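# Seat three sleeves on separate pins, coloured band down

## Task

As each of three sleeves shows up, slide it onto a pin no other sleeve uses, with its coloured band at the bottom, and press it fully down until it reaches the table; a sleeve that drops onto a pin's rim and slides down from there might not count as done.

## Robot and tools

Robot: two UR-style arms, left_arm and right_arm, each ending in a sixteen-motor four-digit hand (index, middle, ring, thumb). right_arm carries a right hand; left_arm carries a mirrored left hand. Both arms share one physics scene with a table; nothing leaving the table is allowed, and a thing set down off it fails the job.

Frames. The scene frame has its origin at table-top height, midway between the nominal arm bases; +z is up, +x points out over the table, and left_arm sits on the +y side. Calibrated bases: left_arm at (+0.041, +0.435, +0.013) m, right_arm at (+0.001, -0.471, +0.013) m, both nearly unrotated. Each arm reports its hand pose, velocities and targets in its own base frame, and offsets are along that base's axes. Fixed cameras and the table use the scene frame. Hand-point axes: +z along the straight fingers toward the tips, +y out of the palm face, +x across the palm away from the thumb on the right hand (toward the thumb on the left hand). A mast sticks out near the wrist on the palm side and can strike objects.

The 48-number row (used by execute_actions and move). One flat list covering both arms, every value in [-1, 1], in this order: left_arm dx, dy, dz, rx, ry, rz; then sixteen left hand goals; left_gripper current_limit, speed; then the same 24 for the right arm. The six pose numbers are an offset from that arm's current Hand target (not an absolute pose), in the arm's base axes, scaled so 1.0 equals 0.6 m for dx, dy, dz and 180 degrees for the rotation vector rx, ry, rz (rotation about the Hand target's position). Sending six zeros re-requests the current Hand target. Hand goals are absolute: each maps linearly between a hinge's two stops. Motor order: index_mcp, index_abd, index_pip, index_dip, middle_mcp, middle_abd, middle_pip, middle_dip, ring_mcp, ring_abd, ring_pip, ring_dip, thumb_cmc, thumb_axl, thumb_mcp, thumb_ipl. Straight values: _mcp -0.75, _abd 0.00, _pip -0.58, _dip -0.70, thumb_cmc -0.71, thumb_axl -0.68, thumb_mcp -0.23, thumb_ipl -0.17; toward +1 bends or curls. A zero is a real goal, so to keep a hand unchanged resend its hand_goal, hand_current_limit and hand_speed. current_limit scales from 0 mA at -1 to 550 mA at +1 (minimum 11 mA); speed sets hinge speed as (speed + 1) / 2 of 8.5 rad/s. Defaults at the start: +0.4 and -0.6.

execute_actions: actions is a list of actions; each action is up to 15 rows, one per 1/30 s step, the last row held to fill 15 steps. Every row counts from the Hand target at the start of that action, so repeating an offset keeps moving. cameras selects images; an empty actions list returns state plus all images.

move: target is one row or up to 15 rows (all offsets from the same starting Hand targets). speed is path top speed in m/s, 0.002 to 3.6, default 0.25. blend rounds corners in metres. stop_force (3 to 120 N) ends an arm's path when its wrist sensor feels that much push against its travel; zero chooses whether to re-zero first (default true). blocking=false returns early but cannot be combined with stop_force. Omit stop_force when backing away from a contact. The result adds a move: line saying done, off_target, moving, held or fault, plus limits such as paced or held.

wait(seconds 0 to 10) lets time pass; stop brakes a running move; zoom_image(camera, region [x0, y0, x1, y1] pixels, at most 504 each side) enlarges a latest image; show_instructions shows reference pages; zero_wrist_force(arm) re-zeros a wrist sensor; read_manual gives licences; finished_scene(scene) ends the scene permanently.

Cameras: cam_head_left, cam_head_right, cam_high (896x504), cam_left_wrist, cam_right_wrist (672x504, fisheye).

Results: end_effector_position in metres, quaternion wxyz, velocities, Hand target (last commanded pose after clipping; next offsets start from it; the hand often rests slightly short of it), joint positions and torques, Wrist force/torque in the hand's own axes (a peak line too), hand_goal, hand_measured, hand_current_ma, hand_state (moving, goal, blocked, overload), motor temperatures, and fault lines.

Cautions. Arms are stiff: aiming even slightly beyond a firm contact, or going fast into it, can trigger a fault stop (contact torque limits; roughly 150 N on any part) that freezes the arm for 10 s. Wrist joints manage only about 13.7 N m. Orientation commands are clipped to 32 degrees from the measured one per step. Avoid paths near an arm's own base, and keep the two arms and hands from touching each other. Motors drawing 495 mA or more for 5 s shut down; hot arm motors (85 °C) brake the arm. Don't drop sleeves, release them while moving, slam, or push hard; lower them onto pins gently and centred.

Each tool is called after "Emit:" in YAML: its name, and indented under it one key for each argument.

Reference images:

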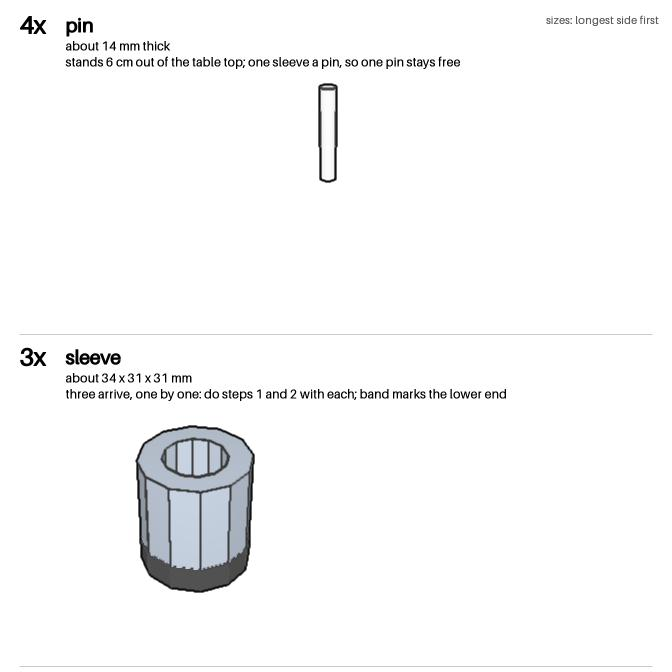

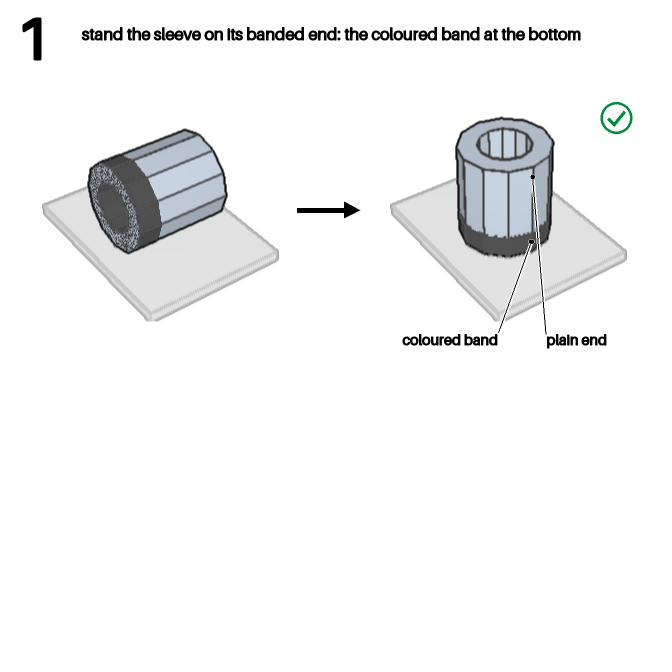

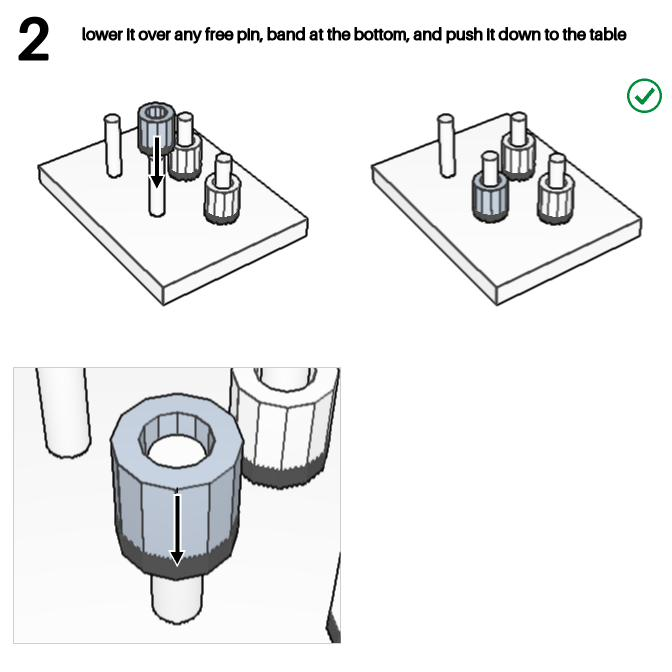

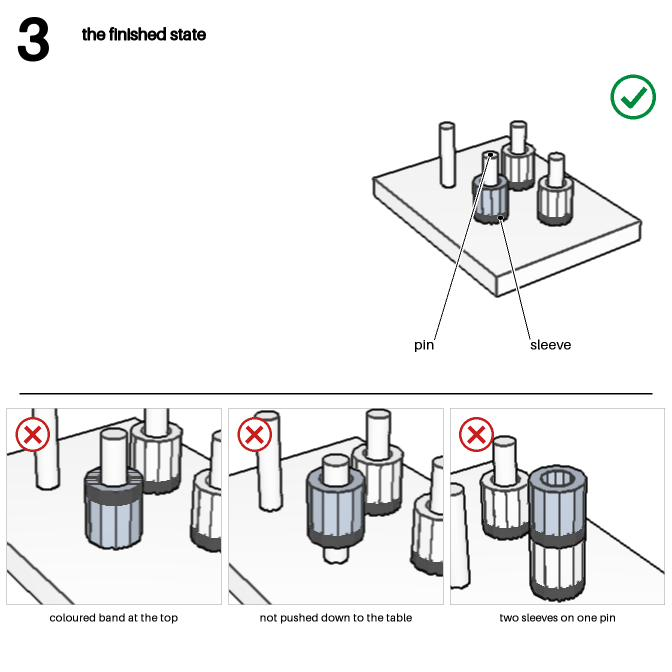

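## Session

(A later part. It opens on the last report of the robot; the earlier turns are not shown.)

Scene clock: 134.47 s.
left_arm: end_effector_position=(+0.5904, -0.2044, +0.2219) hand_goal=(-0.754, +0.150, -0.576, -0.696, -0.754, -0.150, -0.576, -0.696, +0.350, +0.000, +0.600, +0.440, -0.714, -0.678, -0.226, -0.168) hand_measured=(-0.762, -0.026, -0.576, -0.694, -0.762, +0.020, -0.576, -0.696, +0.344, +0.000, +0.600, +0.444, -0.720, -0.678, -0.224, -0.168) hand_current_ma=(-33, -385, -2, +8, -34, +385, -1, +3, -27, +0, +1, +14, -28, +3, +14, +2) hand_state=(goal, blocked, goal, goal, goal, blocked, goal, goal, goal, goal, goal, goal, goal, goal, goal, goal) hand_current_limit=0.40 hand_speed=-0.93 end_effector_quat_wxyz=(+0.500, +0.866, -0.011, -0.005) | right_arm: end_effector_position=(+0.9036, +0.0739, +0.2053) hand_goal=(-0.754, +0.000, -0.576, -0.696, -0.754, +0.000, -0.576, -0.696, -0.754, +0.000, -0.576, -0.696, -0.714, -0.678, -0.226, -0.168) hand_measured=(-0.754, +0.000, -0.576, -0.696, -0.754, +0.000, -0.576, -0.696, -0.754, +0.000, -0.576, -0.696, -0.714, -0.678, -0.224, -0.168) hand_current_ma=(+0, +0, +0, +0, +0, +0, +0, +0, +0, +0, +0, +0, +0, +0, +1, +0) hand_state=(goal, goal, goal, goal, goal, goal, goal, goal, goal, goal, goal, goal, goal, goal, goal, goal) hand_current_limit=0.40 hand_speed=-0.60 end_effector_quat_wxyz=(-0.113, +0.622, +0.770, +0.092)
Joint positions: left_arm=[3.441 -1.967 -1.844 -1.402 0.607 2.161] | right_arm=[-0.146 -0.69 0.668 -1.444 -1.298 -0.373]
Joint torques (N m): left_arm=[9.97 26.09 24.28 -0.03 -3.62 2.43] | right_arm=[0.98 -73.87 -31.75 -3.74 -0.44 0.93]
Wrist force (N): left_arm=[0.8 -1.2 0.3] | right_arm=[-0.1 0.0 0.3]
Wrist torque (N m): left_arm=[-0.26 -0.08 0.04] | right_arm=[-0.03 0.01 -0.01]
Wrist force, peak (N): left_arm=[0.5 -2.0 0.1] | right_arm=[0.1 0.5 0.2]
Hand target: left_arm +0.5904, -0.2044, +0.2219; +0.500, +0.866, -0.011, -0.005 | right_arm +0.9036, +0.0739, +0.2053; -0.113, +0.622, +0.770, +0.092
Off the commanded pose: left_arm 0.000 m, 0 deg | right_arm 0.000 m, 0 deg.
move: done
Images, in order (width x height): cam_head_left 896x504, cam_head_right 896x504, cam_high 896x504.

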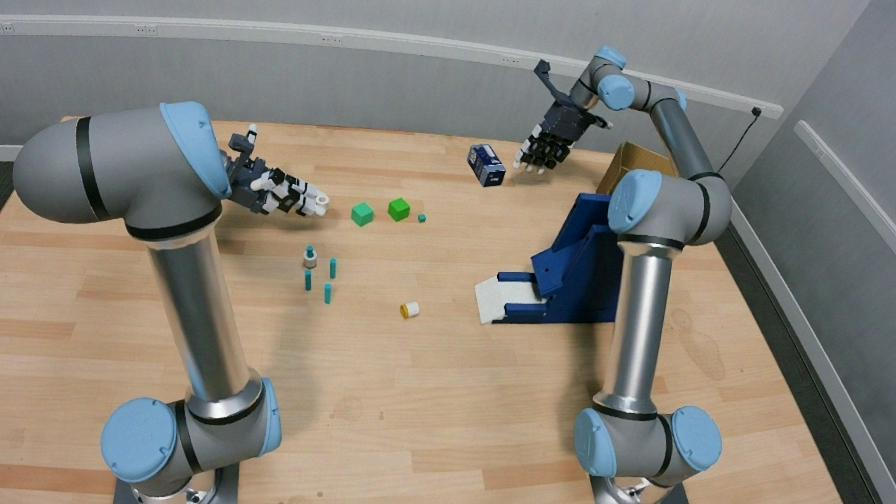

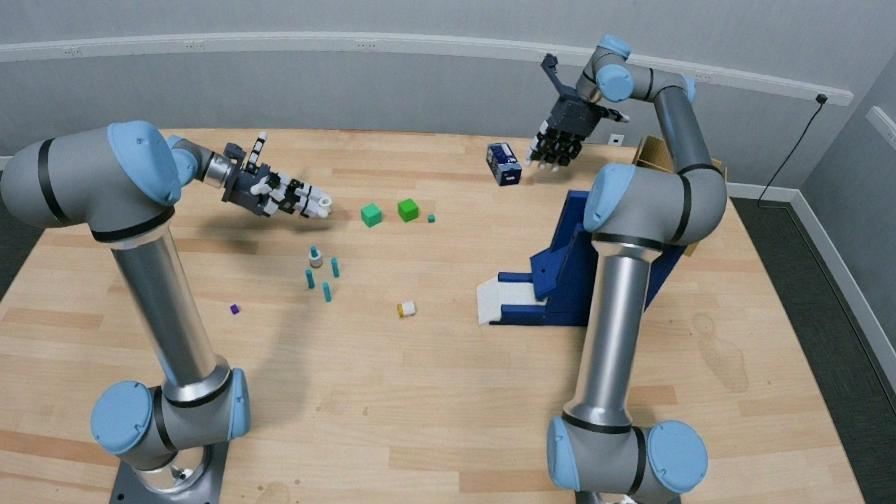

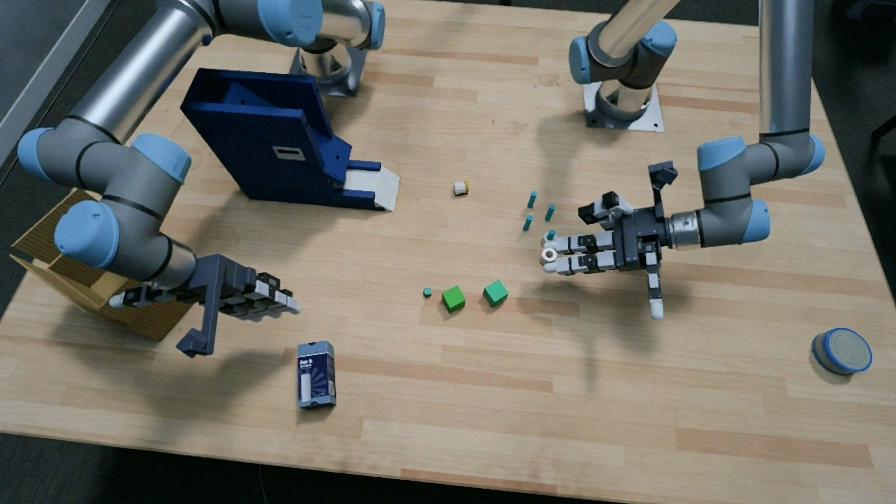

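Emit:
move:
  target: [0,0,-0.11,0,0,0,-0.754,0.15,-0.576,-0.696,-0.754,-0.15,-0.576,-0.696,0.35,0,0.6,0.44,-0.714,-0.678,-0.226,-0.168,0.4,-0.93,0,0,0,0,0,0,-0.754,0,-0.576,-0.696,-0.754,0,-0.576,-0.696,-0.754,0,-0.576,-0.696,-0.714,-0.678,-0.226,-0.168,0.4,-0.6]
  speed: 0.1

Emit:
move:
  target: [0,0,-0.045,0,0,0,-0.754,0.15,-0.576,-0.696,-0.754,-0.15,-0.576,-0.696,0.35,0,0.6,0.44,-0.714,-0.678,-0.226,-0.168,0.4,-0.93,0,0,0,0,0,0,-0.754,0,-0.576,-0.696,-0.754,0,-0.576,-0.696,-0.754,0,-0.576,-0.696,-0.714,-0.678,-0.226,-0.168,0.4,-0.6]
  speed: 0.02
  stop_force: 3
  cameras: ["cam_high","cam_head_left","cam_head_right"]

Emit:
zoom_image:
  camera: "cam_high"
  region: [510, 230, 590, 310]

Emit:
zoom_image:
  camera: "cam_head_left"
  region: [280, 190, 360, 270]

Emit:
zoom_image:
  camera: "cam_head_right"
  region: [280, 190, 360, 270]

Scene clock: 136.10 s.
left_arm: end_effector_position=(+0.5905, -0.2043, +0.1560) hand_goal=(-0.754, +0.150, -0.576, -0.696, -0.754, -0.150, -0.576, -0.696, +0.350, +0.000, +0.600, +0.440, -0.714, -0.678, -0.226, -0.168) hand_measured=(-0.762, -0.026, -0.576, -0.694, -0.762, +0.020, -0.576, -0.696, +0.344, +0.000, +0.600, +0.444, -0.720, -0.678, -0.224, -0.168) hand_current_ma=(-36, -385, -3, +7, -37, +385, -2, +3, -27, +0, +1, +14, -29, +3, +14, +2) hand_state=(goal, blocked, goal, goal, goal, blocked, goal, goal, goal, goal, goal, goal, goal, goal, goal, goal) hand_current_limit=0.40 hand_speed=-0.93 end_effector_quat_wxyz=(+0.500, +0.866, -0.011, -0.005) | right_arm: end_effector_position=(+0.9036, +0.0739, +0.2053) hand_goal=(-0.754, +0.000, -0.576, -0.696, -0.754, +0.000, -0.576, -0.696, -0.754, +0.000, -0.576, -0.696, -0.714, -0.678, -0.226, -0.168) hand_measured=(-0.754, +0.000, -0.576, -0.696, -0.754, +0.000, -0.576, -0.696, -0.754, +0.000, -0.576, -0.696, -0.714, -0.678, -0.224, -0.168) hand_current_ma=(+0, +0, +0, +0, +0, +0, +0, +0, +0, +0, +0, +0, +0, +0, +1, +0) hand_state=(goal, goal, goal, goal, goal, goal, goal, goal, goal, goal, goal, goal, goal, goal, goal, goal) hand_current_limit=0.40 hand_speed=-0.60 end_effector_quat_wxyz=(-0.113, +0.622, +0.770, +0.092)
Joint positions: left_arm=[3.441 -2.078 -1.892 -1.244 0.607 2.161] | right_arm=[-0.146 -0.69 0.668 -1.444 -1.298 -0.373]
Joint torques (N m): left_arm=[-7.66 28.26 6.66 3.87 -3.75 -2.77] | right_arm=[1.25 -73.91 -32.51 -3.71 -0.39 0.88]
Wrist force (N): left_arm=[0.8 -1.4 -0.1] | right_arm=[0.2 0.2 0.0]
Wrist torque (N m): left_arm=[-0.24 -0.12 0.18] | right_arm=[0.03 -0.02 0.02]
Wrist force, peak (N): left_arm=[0.6 -2.2 0.7] | right_arm=[-0.1 0.3 0.4]
Hand target: left_arm +0.5904, -0.2044, +0.1559; +0.500, +0.866, -0.011, -0.005 | right_arm +0.9036, +0.0739, +0.2053; -0.113, +0.622, +0.770, +0.092
Off the commanded pose: left_arm 0.000 m, 0 deg | right_arm 0.000 m, 0 deg.
move: done

Scene clock: 138.27 s.
left_arm: end_effector_position=(+0.5904, -0.2044, +0.1289) hand_goal=(-0.754, +0.150, -0.576, -0.696, -0.754, -0.150, -0.576, -0.696, +0.350, +0.000, +0.600, +0.440, -0.714, -0.678, -0.226, -0.168) hand_measured=(-0.758, -0.026, -0.576, -0.694, -0.758, +0.020, -0.576, -0.696, +0.344, +0.000, +0.600, +0.444, -0.720, -0.678, -0.224, -0.168) hand_current_ma=(-19, -385, -2, +7, -15, +385, +0, +3, -27, +0, +1, +14, -29, +3, +14, +2) hand_state=(goal, blocked, goal, goal, goal, blocked, goal, goal, goal, goal, goal, goal, goal, goal, goal, goal) hand_current_limit=0.40 hand_speed=-0.93 end_effector_quat_wxyz=(+0.500, +0.866, -0.011, -0.005) | right_arm: end_effector_position=(+0.9036, +0.0739, +0.2053) hand_goal=(-0.754, +0.000, -0.576, -0.696, -0.754, +0.000, -0.576, -0.696, -0.754, +0.000, -0.576, -0.696, -0.714, -0.678, -0.226, -0.168) hand_measured=(-0.754, +0.000, -0.576, -0.696, -0.754, +0.000, -0.576, -0.696, -0.754, +0.000, -0.576, -0.696, -0.714, -0.678, -0.224, -0.168) hand_current_ma=(+0, +0, +0, +0, +0, +0, +0, +0, +0, +0, +0, +0, +0, +0, +1, +0) hand_state=(goal, goal, goal, goal, goal, goal, goal, goal, goal, goal, goal, goal, goal, goal, goal, goal) hand_current_limit=0.40 hand_speed=-0.60 end_effector_quat_wxyz=(-0.113, +0.622, +0.770, +0.092)
Joint positions: left_arm=[3.441 -2.129 -1.904 -1.181 0.607 2.161] | right_arm=[-0.146 -0.69 0.668 -1.444 -1.298 -0.373]
Joint torques (N m): left_arm=[-8.27 28.88 5.35 3.83 -2 -2.66] | right_arm=[0.81 -74.03 -33.04 -3.77 -0.3 0.93]
Wrist force (N): left_arm=[1.0 -0.4 -0.8] | right_arm=[0.0 0.3 0.1]
Wrist torque (N m): left_arm=[-0.25 -0.14 0.18] | right_arm=[0.04 0.00 0.01]
Wrist force, peak (N): left_arm=[0.9 -1.7 -0.1] | right_arm=[0.1 0.4 -0.2]
Hand target: left_arm +0.5904, -0.2044, +0.1289; +0.500, +0.866, -0.011, -0.005 | right_arm +0.9036, +0.0739, +0.2053; -0.113, +0.622, +0.770, +0.092
Off the commanded pose: left_arm 0.000 m, 0 deg | right_arm 0.000 m, 0 deg.
move: done
Images, in order (width x height): cam_head_left 896x504, cam_head_right 896x504, cam_high 896x504.

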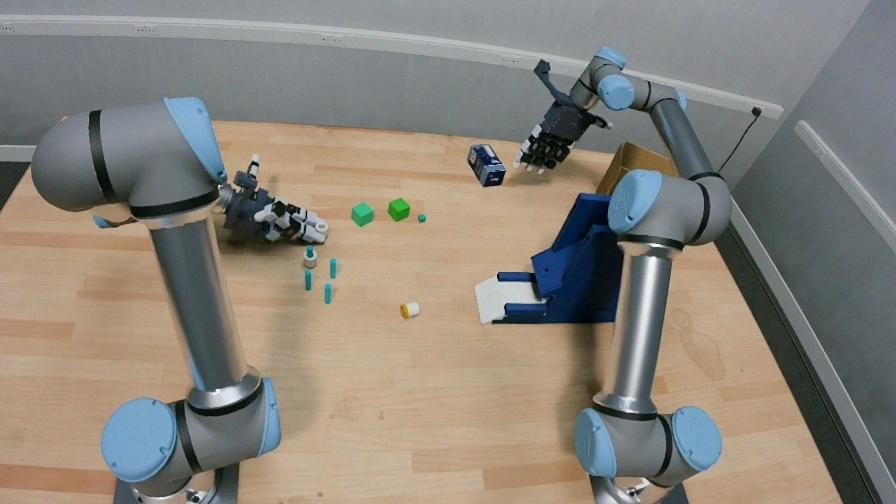

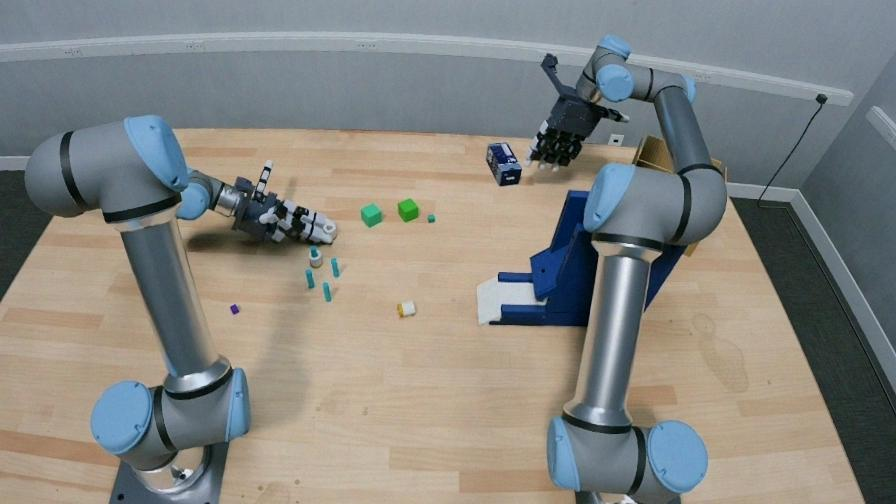

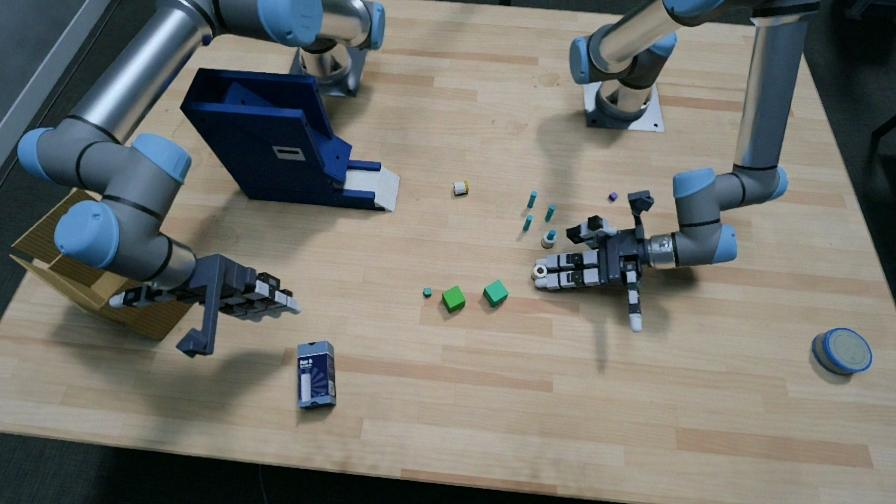

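Scaled by 6.300 from the camera's 896x504 image, which has a finer 1280x720 frame.

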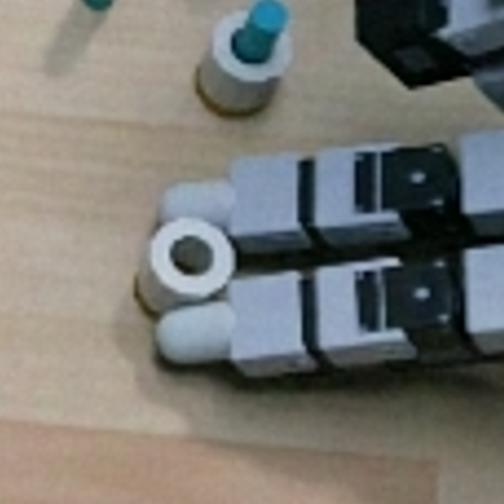

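Scaled by 6.300 from the camera's 896x504 image, which has a finer 1280x720 frame.

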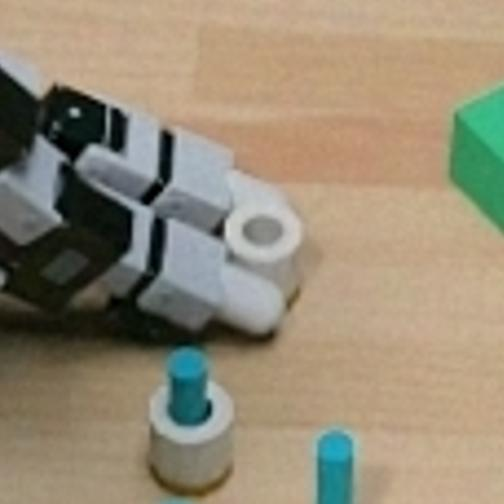

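Scaled by 6.300 from the camera's 896x504 image, which has a finer 1280x720 frame.

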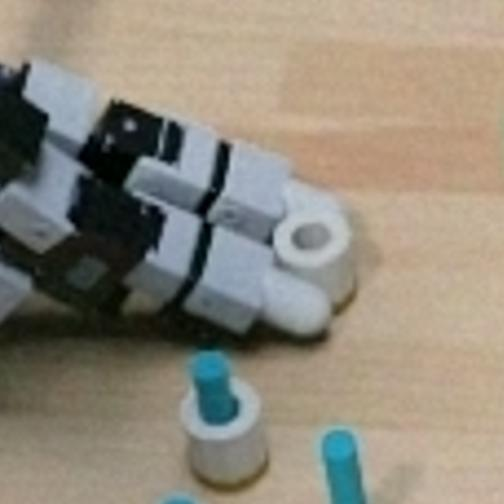

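Emit:
move:
  target: [0,0,-0.0067,0,0,0,-0.754,0.15,-0.576,-0.696,-0.754,-0.15,-0.576,-0.696,0.35,0,0.6,0.44,-0.714,-0.678,-0.226,-0.168,0.4,-0.93,0,0,0,0,0,0,-0.754,0,-0.576,-0.696,-0.754,0,-0.576,-0.696,-0.754,0,-0.576,-0.696,-0.714,-0.678,-0.226,-0.168,0.4,-0.6]
  speed: 0.012
  stop_force: 3

Scene clock: 140.43 s.
left_arm: end_effector_position=(+0.5904, -0.2044, +0.1249) hand_goal=(-0.754, +0.150, -0.576, -0.696, -0.754, -0.150, -0.576, -0.696, +0.350, +0.000, +0.600, +0.440, -0.714, -0.678, -0.226, -0.168) hand_measured=(-0.744, -0.026, -0.568, -0.692, -0.744, +0.020, -0.568, -0.692, +0.344, +0.000, +0.600, +0.444, -0.720, -0.678, -0.224, -0.168) hand_current_ma=(+43, -385, +31, +14, +46, +385, +31, +14, -27, +0, +1, +14, -29, +3, +14, +2) hand_state=(goal, blocked, goal, goal, goal, blocked, goal, goal, goal, goal, goal, goal, goal, goal, goal, goal) hand_current_limit=0.40 hand_speed=-0.93 end_effector_quat_wxyz=(+0.500, +0.866, -0.011, -0.005) | right_arm: end_effector_position=(+0.9036, +0.0739, +0.2053) hand_goal=(-0.754, +0.000, -0.576, -0.696, -0.754, +0.000, -0.576, -0.696, -0.754, +0.000, -0.576, -0.696, -0.714, -0.678, -0.226, -0.168) hand_measured=(-0.754, +0.000, -0.576, -0.696, -0.754, +0.000, -0.576, -0.696, -0.754, +0.000, -0.576, -0.696, -0.714, -0.678, -0.224, -0.168) hand_current_ma=(+0, +0, +0, +0, +0, +0, +0, +0, +0, +0, +0, +0, +0, +0, +1, +0) hand_state=(goal, goal, goal, goal, goal, goal, goal, goal, goal, goal, goal, goal, goal, goal, goal, goal) hand_current_limit=0.40 hand_speed=-0.60 end_effector_quat_wxyz=(-0.113, +0.622, +0.770, +0.092)
Joint positions: left_arm=[3.441 -2.136 -1.905 -1.172 0.607 2.161] | right_arm=[-0.146 -0.69 0.668 -1.444 -1.298 -0.373]
Joint torques (N m): left_arm=[-8.17 28.45 5.93 3.63 -2.61 -1.85] | right_arm=[0.65 -73.61 -32.11 -3.86 -0.41 0.91]
Wrist force (N): left_arm=[1.0 0.6 -1.1] | right_arm=[0.1 0.2 0.1]
Wrist torque (N m): left_arm=[-0.39 -0.15 0.18] | right_arm=[0.02 -0.01 0.00]
Wrist force, peak (N): left_arm=[0.9 0.6 -2.1] | right_arm=[0.0 0.5 0.0]
Hand target: left_arm +0.5904, -0.2044, +0.1249; +0.500, +0.866, -0.011, -0.005 | right_arm +0.9036, +0.0739, +0.2053; -0.113, +0.622, +0.770, +0.092
Off the commanded pose: left_arm 0.000 m, 0 deg | right_arm 0.000 m, 0 deg.
move: done

Emit:
move:
  target:
    - [0,0,0.0042,0,0,0,-0.754,0.15,-0.576,-0.696,-0.754,-0.15,-0.576,-0.696,0.35,0,0.6,0.44,-0.714,-0.678,-0.226,-0.168,0.4,-0.93,0,0,0,0,0,0,-0.754,0,-0.576,-0.696,-0.754,0,-0.576,-0.696,-0.754,0,-0.576,-0.696,-0.714,-0.678,-0.226,-0.168,0.4,-0.6]
    - [0,0,0.0042,0,0,0,-0.754,-0.2,-0.576,-0.696,-0.754,0.2,-0.576,-0.696,0.35,0,0.6,0.44,-0.714,-0.678,-0.226,-0.168,0.4,-0.93,0,0,0,0,0,0,-0.754,0,-0.576,-0.696,-0.754,0,-0.576,-0.696,-0.754,0,-0.576,-0.696,-0.714,-0.678,-0.226,-0.168,0.4,-0.6]
  speed: 0.03
  cameras: ["cam_high","cam_head_left","cam_head_right"]

Emit:
zoom_image:
  camera: "cam_high"
  region: [510, 230, 590, 310]

Emit:
zoom_image:
  camera: "cam_head_right"
  region: [280, 190, 360, 270]

Scene clock: 148.50 s.
left_arm: end_effector_position=(+0.5904, -0.2044, +0.1274) hand_goal=(-0.754, -0.200, -0.576, -0.696, -0.754, +0.200, -0.576, -0.696, +0.350, +0.000, +0.600, +0.440, -0.714, -0.678, -0.226, -0.168) hand_measured=(-0.760, -0.196, -0.576, -0.694, -0.760, +0.196, -0.576, -0.694, +0.344, +0.000, +0.600, +0.444, -0.720, -0.678, -0.224, -0.168) hand_current_ma=(-24, +17, +3, +11, -26, -16, +3, +11, -27, +0, +1, +14, -29, +3, +14, +2) hand_state=(goal, goal, goal, goal, goal, goal, goal, goal, goal, goal, goal, goal, goal, goal, goal, goal) hand_current_limit=0.40 hand_speed=-0.93 end_effector_quat_wxyz=(+0.500, +0.866, -0.011, -0.005) | right_arm: end_effector_position=(+0.9036, +0.0739, +0.2053) hand_goal=(-0.754, +0.000, -0.576, -0.696, -0.754, +0.000, -0.576, -0.696, -0.754, +0.000, -0.576, -0.696, -0.714, -0.678, -0.226, -0.168) hand_measured=(-0.754, +0.000, -0.576, -0.696, -0.754, +0.000, -0.576, -0.696, -0.754, +0.000, -0.576, -0.696, -0.714, -0.678, -0.224, -0.168) hand_current_ma=(+0, +0, +0, +0, +0, +0, +0, +0, +0, +0, +0, +0, +0, +0, +1, +0) hand_state=(goal, goal, goal, goal, goal, goal, goal, goal, goal, goal, goal, goal, goal, goal, goal, goal) hand_current_limit=0.40 hand_speed=-0.60 end_effector_quat_wxyz=(-0.113, +0.622, +0.770, +0.092)
Joint positions: left_arm=[3.441 -2.132 -1.904 -1.178 0.607 2.161] | right_arm=[-0.146 -0.69 0.668 -1.444 -1.298 -0.373]
Joint torques (N m): left_arm=[-9.03 42.44 21.24 -0.06 -2.73 -2.67] | right_arm=[0.89 -74.09 -32.16 -3.78 -0.47 0.95]
Wrist force (N): left_arm=[0.9 -1.1 0.1] | right_arm=[0.2 0.1 -0.1]
Wrist torque (N m): left_arm=[-0.24 -0.13 0.17] | right_arm=[0.01 -0.02 0.02]
Wrist force, peak (N): left_arm=[0.9 0.9 -1.5] | right_arm=[-0.1 0.6 0.0]
Hand target: left_arm +0.5904, -0.2044, +0.1274; +0.500, +0.866, -0.011, -0.005 | right_arm +0.9036, +0.0739, +0.2053; -0.113, +0.622, +0.770, +0.092
Off the commanded pose: left_arm 0.000 m, 0 deg | right_arm 0.000 m, 0 deg.
move: done
Images, in order (width x height): cam_head_left 896x504, cam_head_right 896x504, cam_high 896x504.

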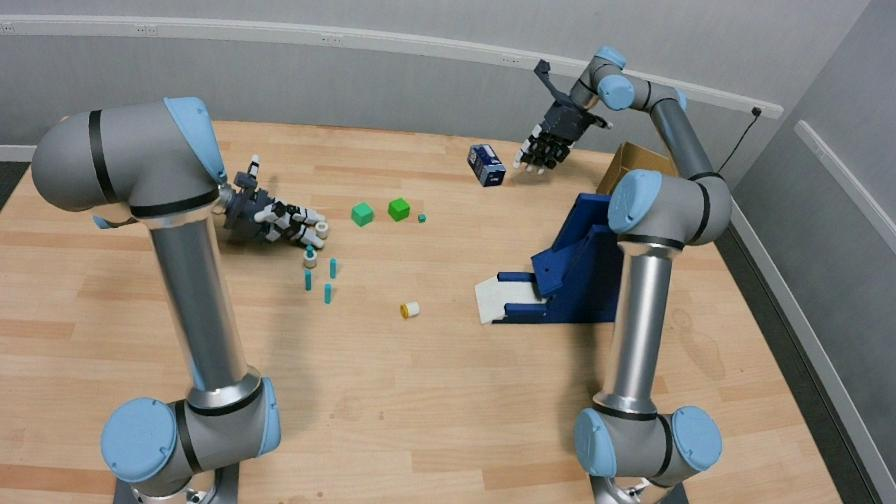

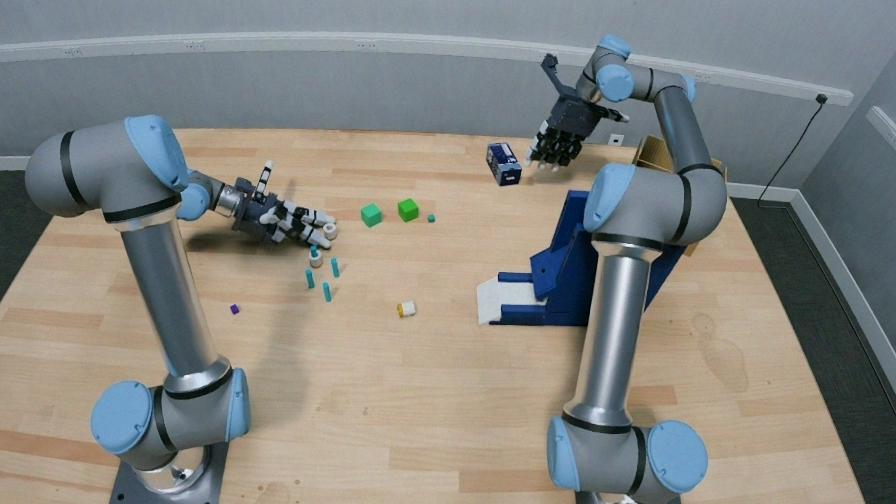

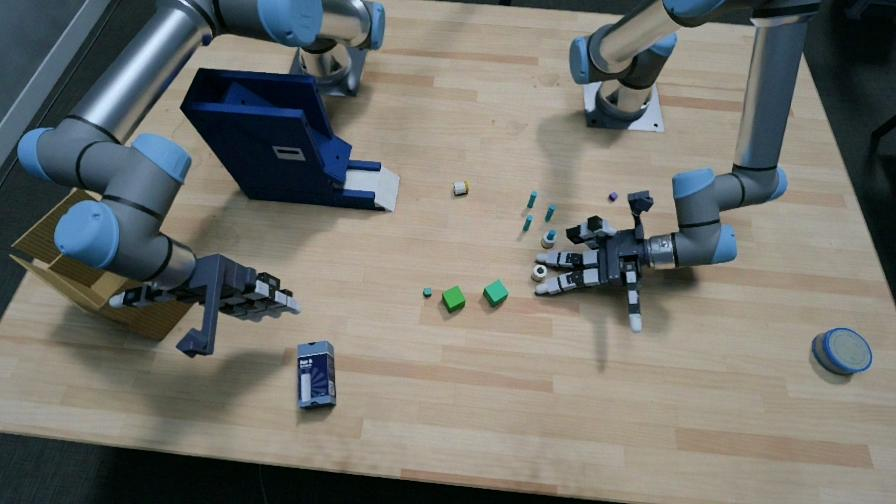

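Scaled by 6.300 from the camera's 896x504 image, which has a finer 1280x720 frame.

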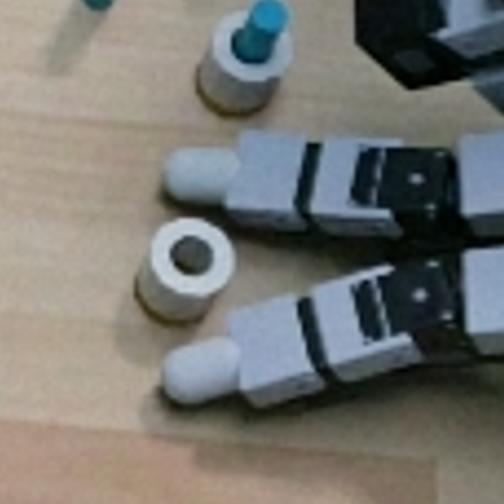

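Scaled by 6.300 from the camera's 896x504 image, which has a finer 1280x720 frame.

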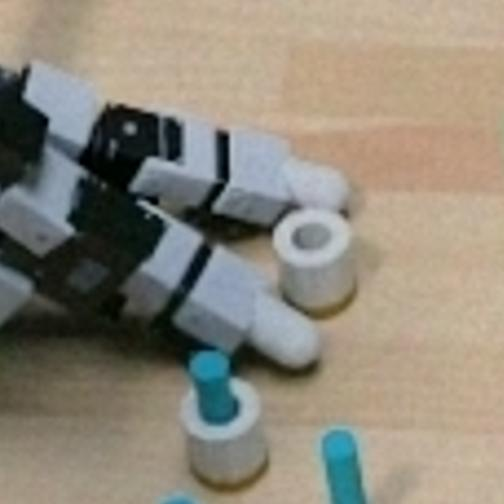

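Emit:
move:
  target:
    - [0,0,0.1167,0,0,0,-0.754,-0.2,-0.576,-0.696,-0.754,0.2,-0.576,-0.696,0.35,0,0.6,0.44,-0.714,-0.678,-0.226,-0.168,0.4,-0.93,0,0,0,0,0,0,-0.754,0,-0.576,-0.696,-0.754,0,-0.576,-0.696,-0.754,0,-0.576,-0.696,-0.714,-0.678,-0.226,-0.168,0.4,-0.6]
    - [-0.1282,-0.0998,0.1167,0.2534,-0.26553,-0.44925,-0.754,-0.2,-0.576,-0.696,-0.754,0.2,-0.576,-0.696,0.35,0,0.6,0.44,-0.714,-0.678,-0.226,-0.168,0.4,-0.93,0,0,0,0,0,0,-0.754,0,-0.576,-0.696,-0.754,0,-0.576,-0.696,-0.754,0,-0.576,-0.696,-0.714,-0.678,-0.226,-0.168,0.4,-0.6]
  speed: [0.12, 0.4]
  blend: [0.01, 0]
  cameras: ["cam_high","cam_head_left","cam_head_right"]

Emit:
zoom_image:
  camera: "cam_head_left"
  region: [280, 170, 360, 250]

Emit:
zoom_image:
  camera: "cam_head_right"
  region: [290, 170, 370, 250]

Emit:
zoom_image:
  camera: "cam_high"
  region: [500, 220, 580, 300]

Scene clock: 153.27 s.
left_arm: end_effector_position=(+0.5135, -0.2642, +0.1975) hand_goal=(-0.754, -0.200, -0.576, -0.696, -0.754, +0.200, -0.576, -0.696, +0.350, +0.000, +0.600, +0.440, -0.714, -0.678, -0.226, -0.168) hand_measured=(-0.756, -0.196, -0.576, -0.694, -0.756, +0.196, -0.576, -0.694, +0.344, +0.000, +0.600, +0.444, -0.716, -0.678, -0.224, -0.168) hand_current_ma=(-5, +17, +2, +10, -6, -11, +2, +11, -27, +0, +1, +14, -11, +3, +14, +2) hand_state=(goal, goal, goal, goal, goal, goal, goal, goal, goal, goal, goal, goal, goal, goal, goal, goal) hand_current_limit=0.40 hand_speed=-0.93 end_effector_quat_wxyz=(+0.000, +0.699, -0.716, +0.000) | right_arm: end_effector_position=(+0.9036, +0.0739, +0.2053) hand_goal=(-0.754, +0.000, -0.576, -0.696, -0.754, +0.000, -0.576, -0.696, -0.754, +0.000, -0.576, -0.696, -0.714, -0.678, -0.226, -0.168) hand_measured=(-0.754, +0.000, -0.576, -0.696, -0.754, +0.000, -0.576, -0.696, -0.754, +0.000, -0.576, -0.696, -0.714, -0.678, -0.224, -0.168) hand_current_ma=(+0, +0, +0, +0, +0, +0, +0, +0, +0, +0, +0, +0, +0, +0, +1, +0) hand_state=(goal, goal, goal, goal, goal, goal, goal, goal, goal, goal, goal, goal, goal, goal, goal, goal) hand_current_limit=0.40 hand_speed=-0.60 end_effector_quat_wxyz=(-0.113, +0.622, +0.770, +0.092)
Joint positions: left_arm=[2.963 -1.963 -1.512 -1.237 1.57 2.987] | right_arm=[-0.146 -0.69 0.668 -1.444 -1.298 -0.373]
Joint torques (N m): left_arm=[-9.98 44.53 12.44 4.5 1.79 2.45] | right_arm=[0.8 -74.51 -32.15 -3.85 -0.53 0.99]
Wrist force (N): left_arm=[0.3 -0.6 -0.1] | right_arm=[-0.1 0.0 0.1]
Wrist torque (N m): left_arm=[-0.07 0.02 -0.01] | right_arm=[0.00 0.01 -0.01]
Wrist force, peak (N): left_arm=[1.0 -1.8 0.2] | right_arm=[0.1 0.6 0.1]
Hand target: left_arm +0.5135, -0.2642, +0.1975; +0.000, +0.699, -0.716, +0.000 | right_arm +0.9036, +0.0739, +0.2053; -0.113, +0.622, +0.770, +0.092
Off the commanded pose: left_arm 0.000 m, 0 deg | right_arm 0.000 m, 0 deg.
move: done
Images, in order (width x height): cam_head_left 896x504, cam_head_right 896x504, cam_high 896x504.

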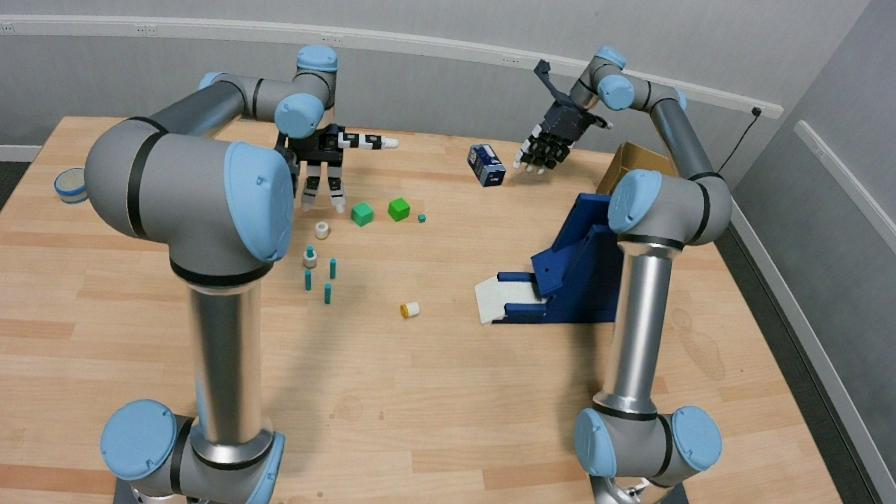

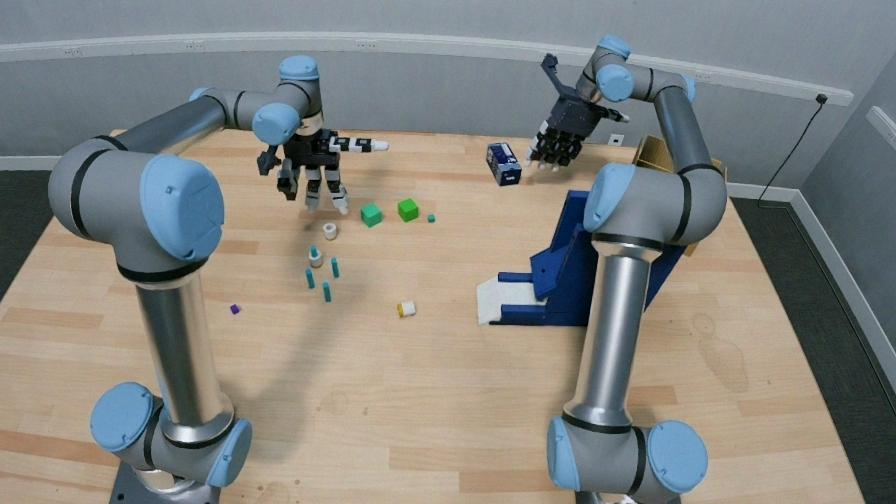

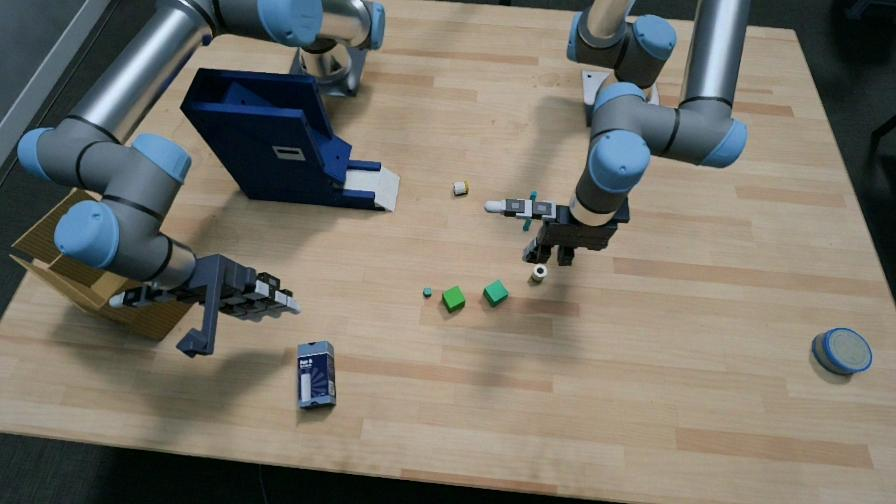

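Scaled by 6.300 from the camera's 896x504 image, which has a finer 1280x720 frame.

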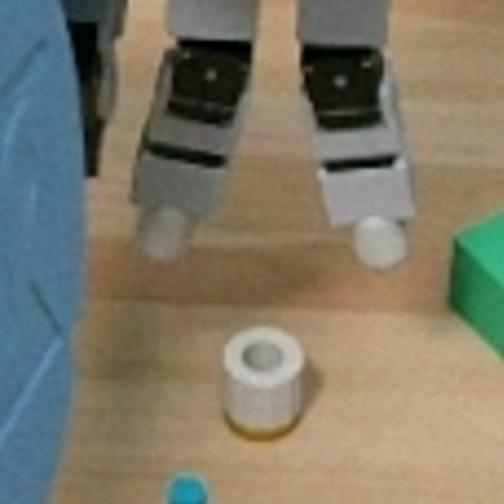

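Scaled by 6.300 from the camera's 896x504 image, which has a finer 1280x720 frame.

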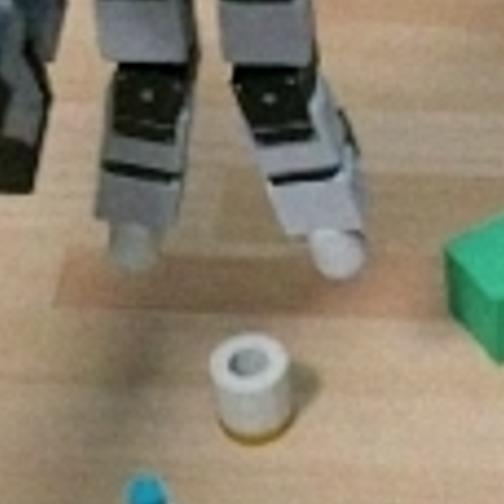

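Scaled by 6.300 from the camera's 896x504 image, which has a finer 1280x720 frame.

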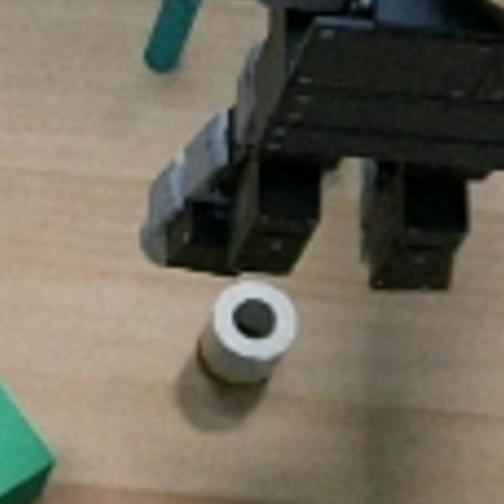

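Emit:
move:
  target: [0,0,-0.1167,0,0,0,-0.754,-0.2,-0.576,-0.696,-0.754,0.2,-0.576,-0.696,0.35,0,0.6,0.44,-0.714,-0.678,-0.226,-0.168,0.4,-0.93,0,0,0,0,0,0,-0.754,0,-0.576,-0.696,-0.754,0,-0.576,-0.696,-0.754,0,-0.576,-0.696,-0.714,-0.678,-0.226,-0.168,0.4,-0.6]
  speed: 0.07
  stop_force: 4
  cameras: ["cam_high","cam_head_left","cam_head_right"]

Emit:
zoom_image:
  camera: "cam_head_left"
  region: [290, 190, 350, 250]

Emit:
zoom_image:
  camera: "cam_head_right"
  region: [300, 190, 360, 250]

Emit:
zoom_image:
  camera: "cam_high"
  region: [510, 240, 570, 300]

Scene clock: 156.03 s.
left_arm: end_effector_position=(+0.5135, -0.2642, +0.1274) hand_goal=(-0.754, -0.200, -0.576, -0.696, -0.754, +0.200, -0.576, -0.696, +0.350, +0.000, +0.600, +0.440, -0.714, -0.678, -0.226, -0.168) hand_measured=(-0.756, -0.196, -0.576, -0.694, -0.756, +0.196, -0.576, -0.694, +0.344, +0.000, +0.600, +0.444, -0.716, -0.678, -0.224, -0.168) hand_current_ma=(-5, +17, +2, +10, -6, -11, +2, +11, -27, +0, +1, +14, -11, +3, +14, +2) hand_state=(goal, goal, goal, goal, goal, goal, goal, goal, goal, goal, goal, goal, goal, goal, goal, goal) hand_current_limit=0.40 hand_speed=-0.93 end_effector_quat_wxyz=(+0.000, +0.699, -0.716, +0.000) | right_arm: end_effector_position=(+0.9036, +0.0739, +0.2053) hand_goal=(-0.754, +0.000, -0.576, -0.696, -0.754, +0.000, -0.576, -0.696, -0.754, +0.000, -0.576, -0.696, -0.714, -0.678, -0.226, -0.168) hand_measured=(-0.754, +0.000, -0.576, -0.696, -0.754, +0.000, -0.576, -0.696, -0.754, +0.000, -0.576, -0.696, -0.714, -0.678, -0.224, -0.168) hand_current_ma=(+0, +0, +0, +0, +0, +0, +0, +0, +0, +0, +0, +0, +0, +0, +1, +0) hand_state=(goal, goal, goal, goal, goal, goal, goal, goal, goal, goal, goal, goal, goal, goal, goal, goal) hand_current_limit=0.40 hand_speed=-0.60 end_effector_quat_wxyz=(-0.113, +0.622, +0.770, +0.092)
Joint positions: left_arm=[2.963 -2.029 -1.609 -1.074 1.57 2.988] | right_arm=[-0.146 -0.69 0.668 -1.444 -1.298 -0.373]
Joint torques (N m): left_arm=[-6.77 30.81 11.13 4.43 -0.98 0.7] | right_arm=[1.26 -73.6 -32.33 -3.8 -0.48 1.04]
Wrist force (N): left_arm=[0.2 -0.6 -0.2] | right_arm=[0.1 0.3 0.1]
Wrist torque (N m): left_arm=[-0.06 0.04 -0.03] | right_arm=[0.03 -0.02 0.02]
Wrist force, peak (N): left_arm=[0.7 -0.6 -0.8] | right_arm=[-0.1 0.5 0.0]
Hand target: left_arm +0.5135, -0.2642, +0.1274; +0.000, +0.699, -0.716, +0.000 | right_arm +0.9036, +0.0739, +0.2053; -0.113, +0.622, +0.770, +0.092
Off the commanded pose: left_arm 0.000 m, 0 deg | right_arm 0.000 m, 0 deg.
move: done
Images, in order (width x height): cam_head_left 896x504, cam_head_right 896x504, cam_high 896x504.

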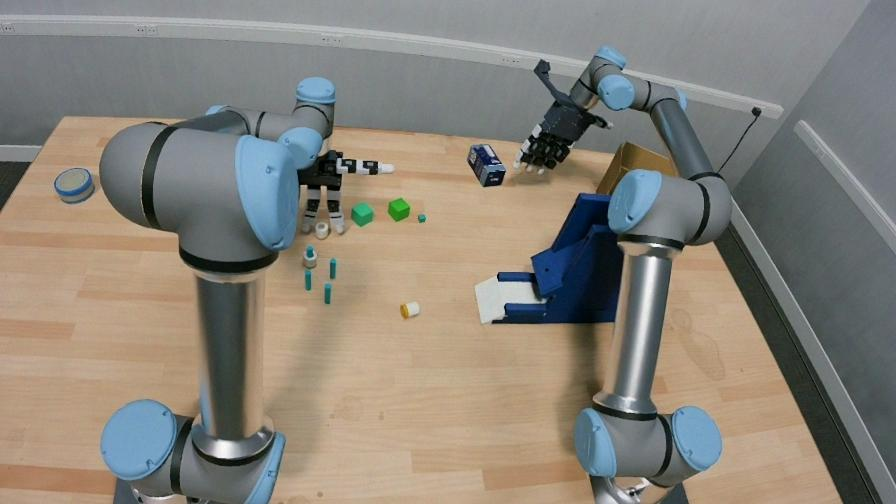

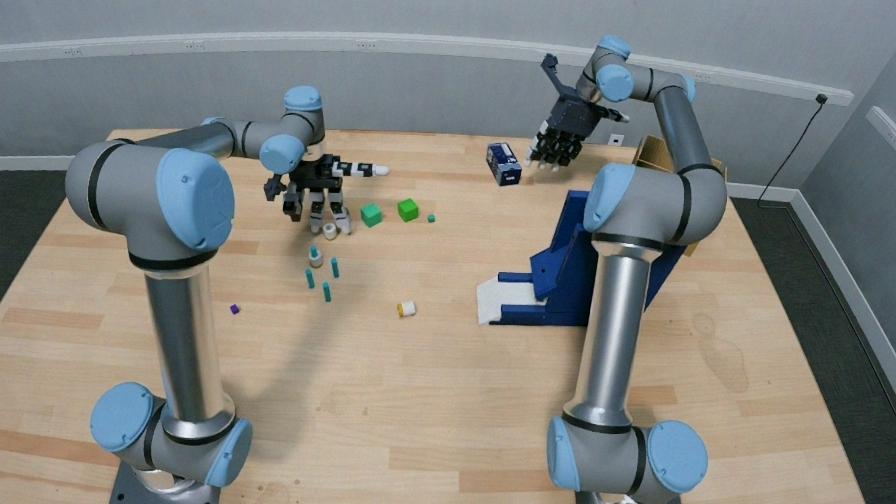

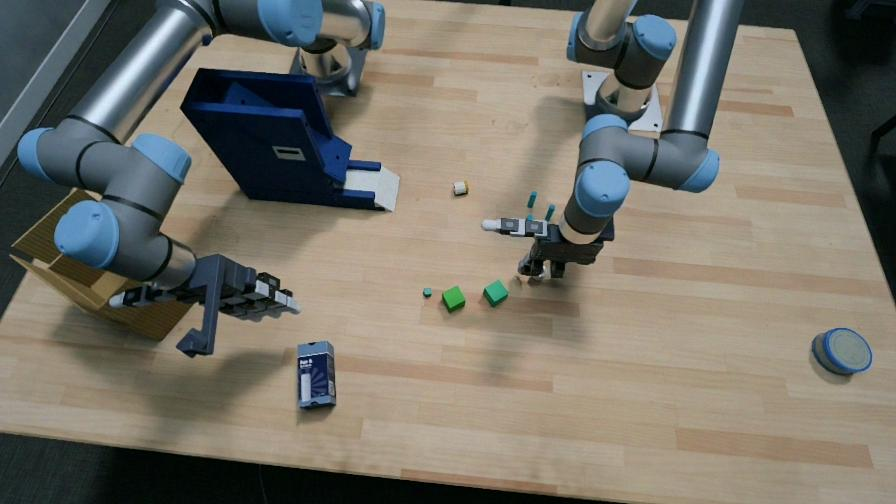

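Scaled by 8.400 from the camera's 896x504 image, which has a finer 1280x720 frame.

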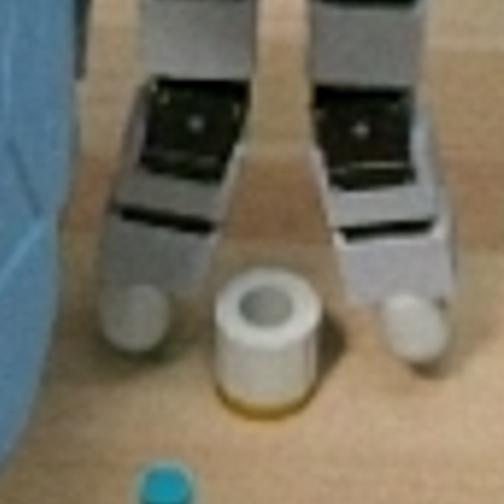

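Scaled by 8.400 from the camera's 896x504 image, which has a finer 1280x720 frame.

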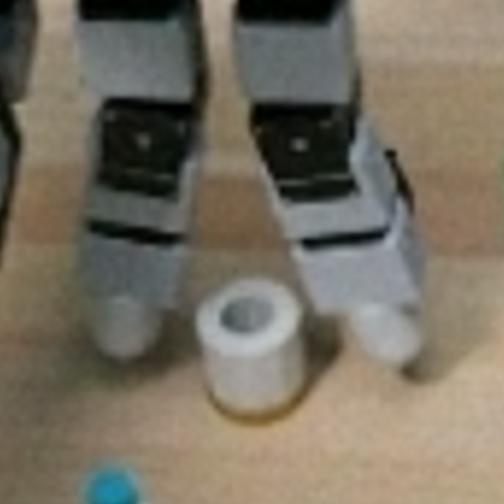

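Scaled by 8.400 from the camera's 896x504 image, which has a finer 1280x720 frame.

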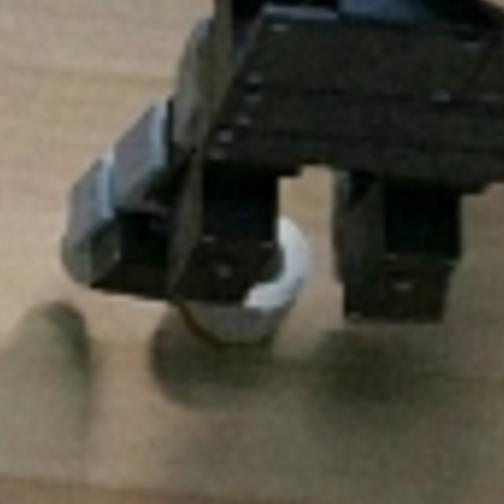

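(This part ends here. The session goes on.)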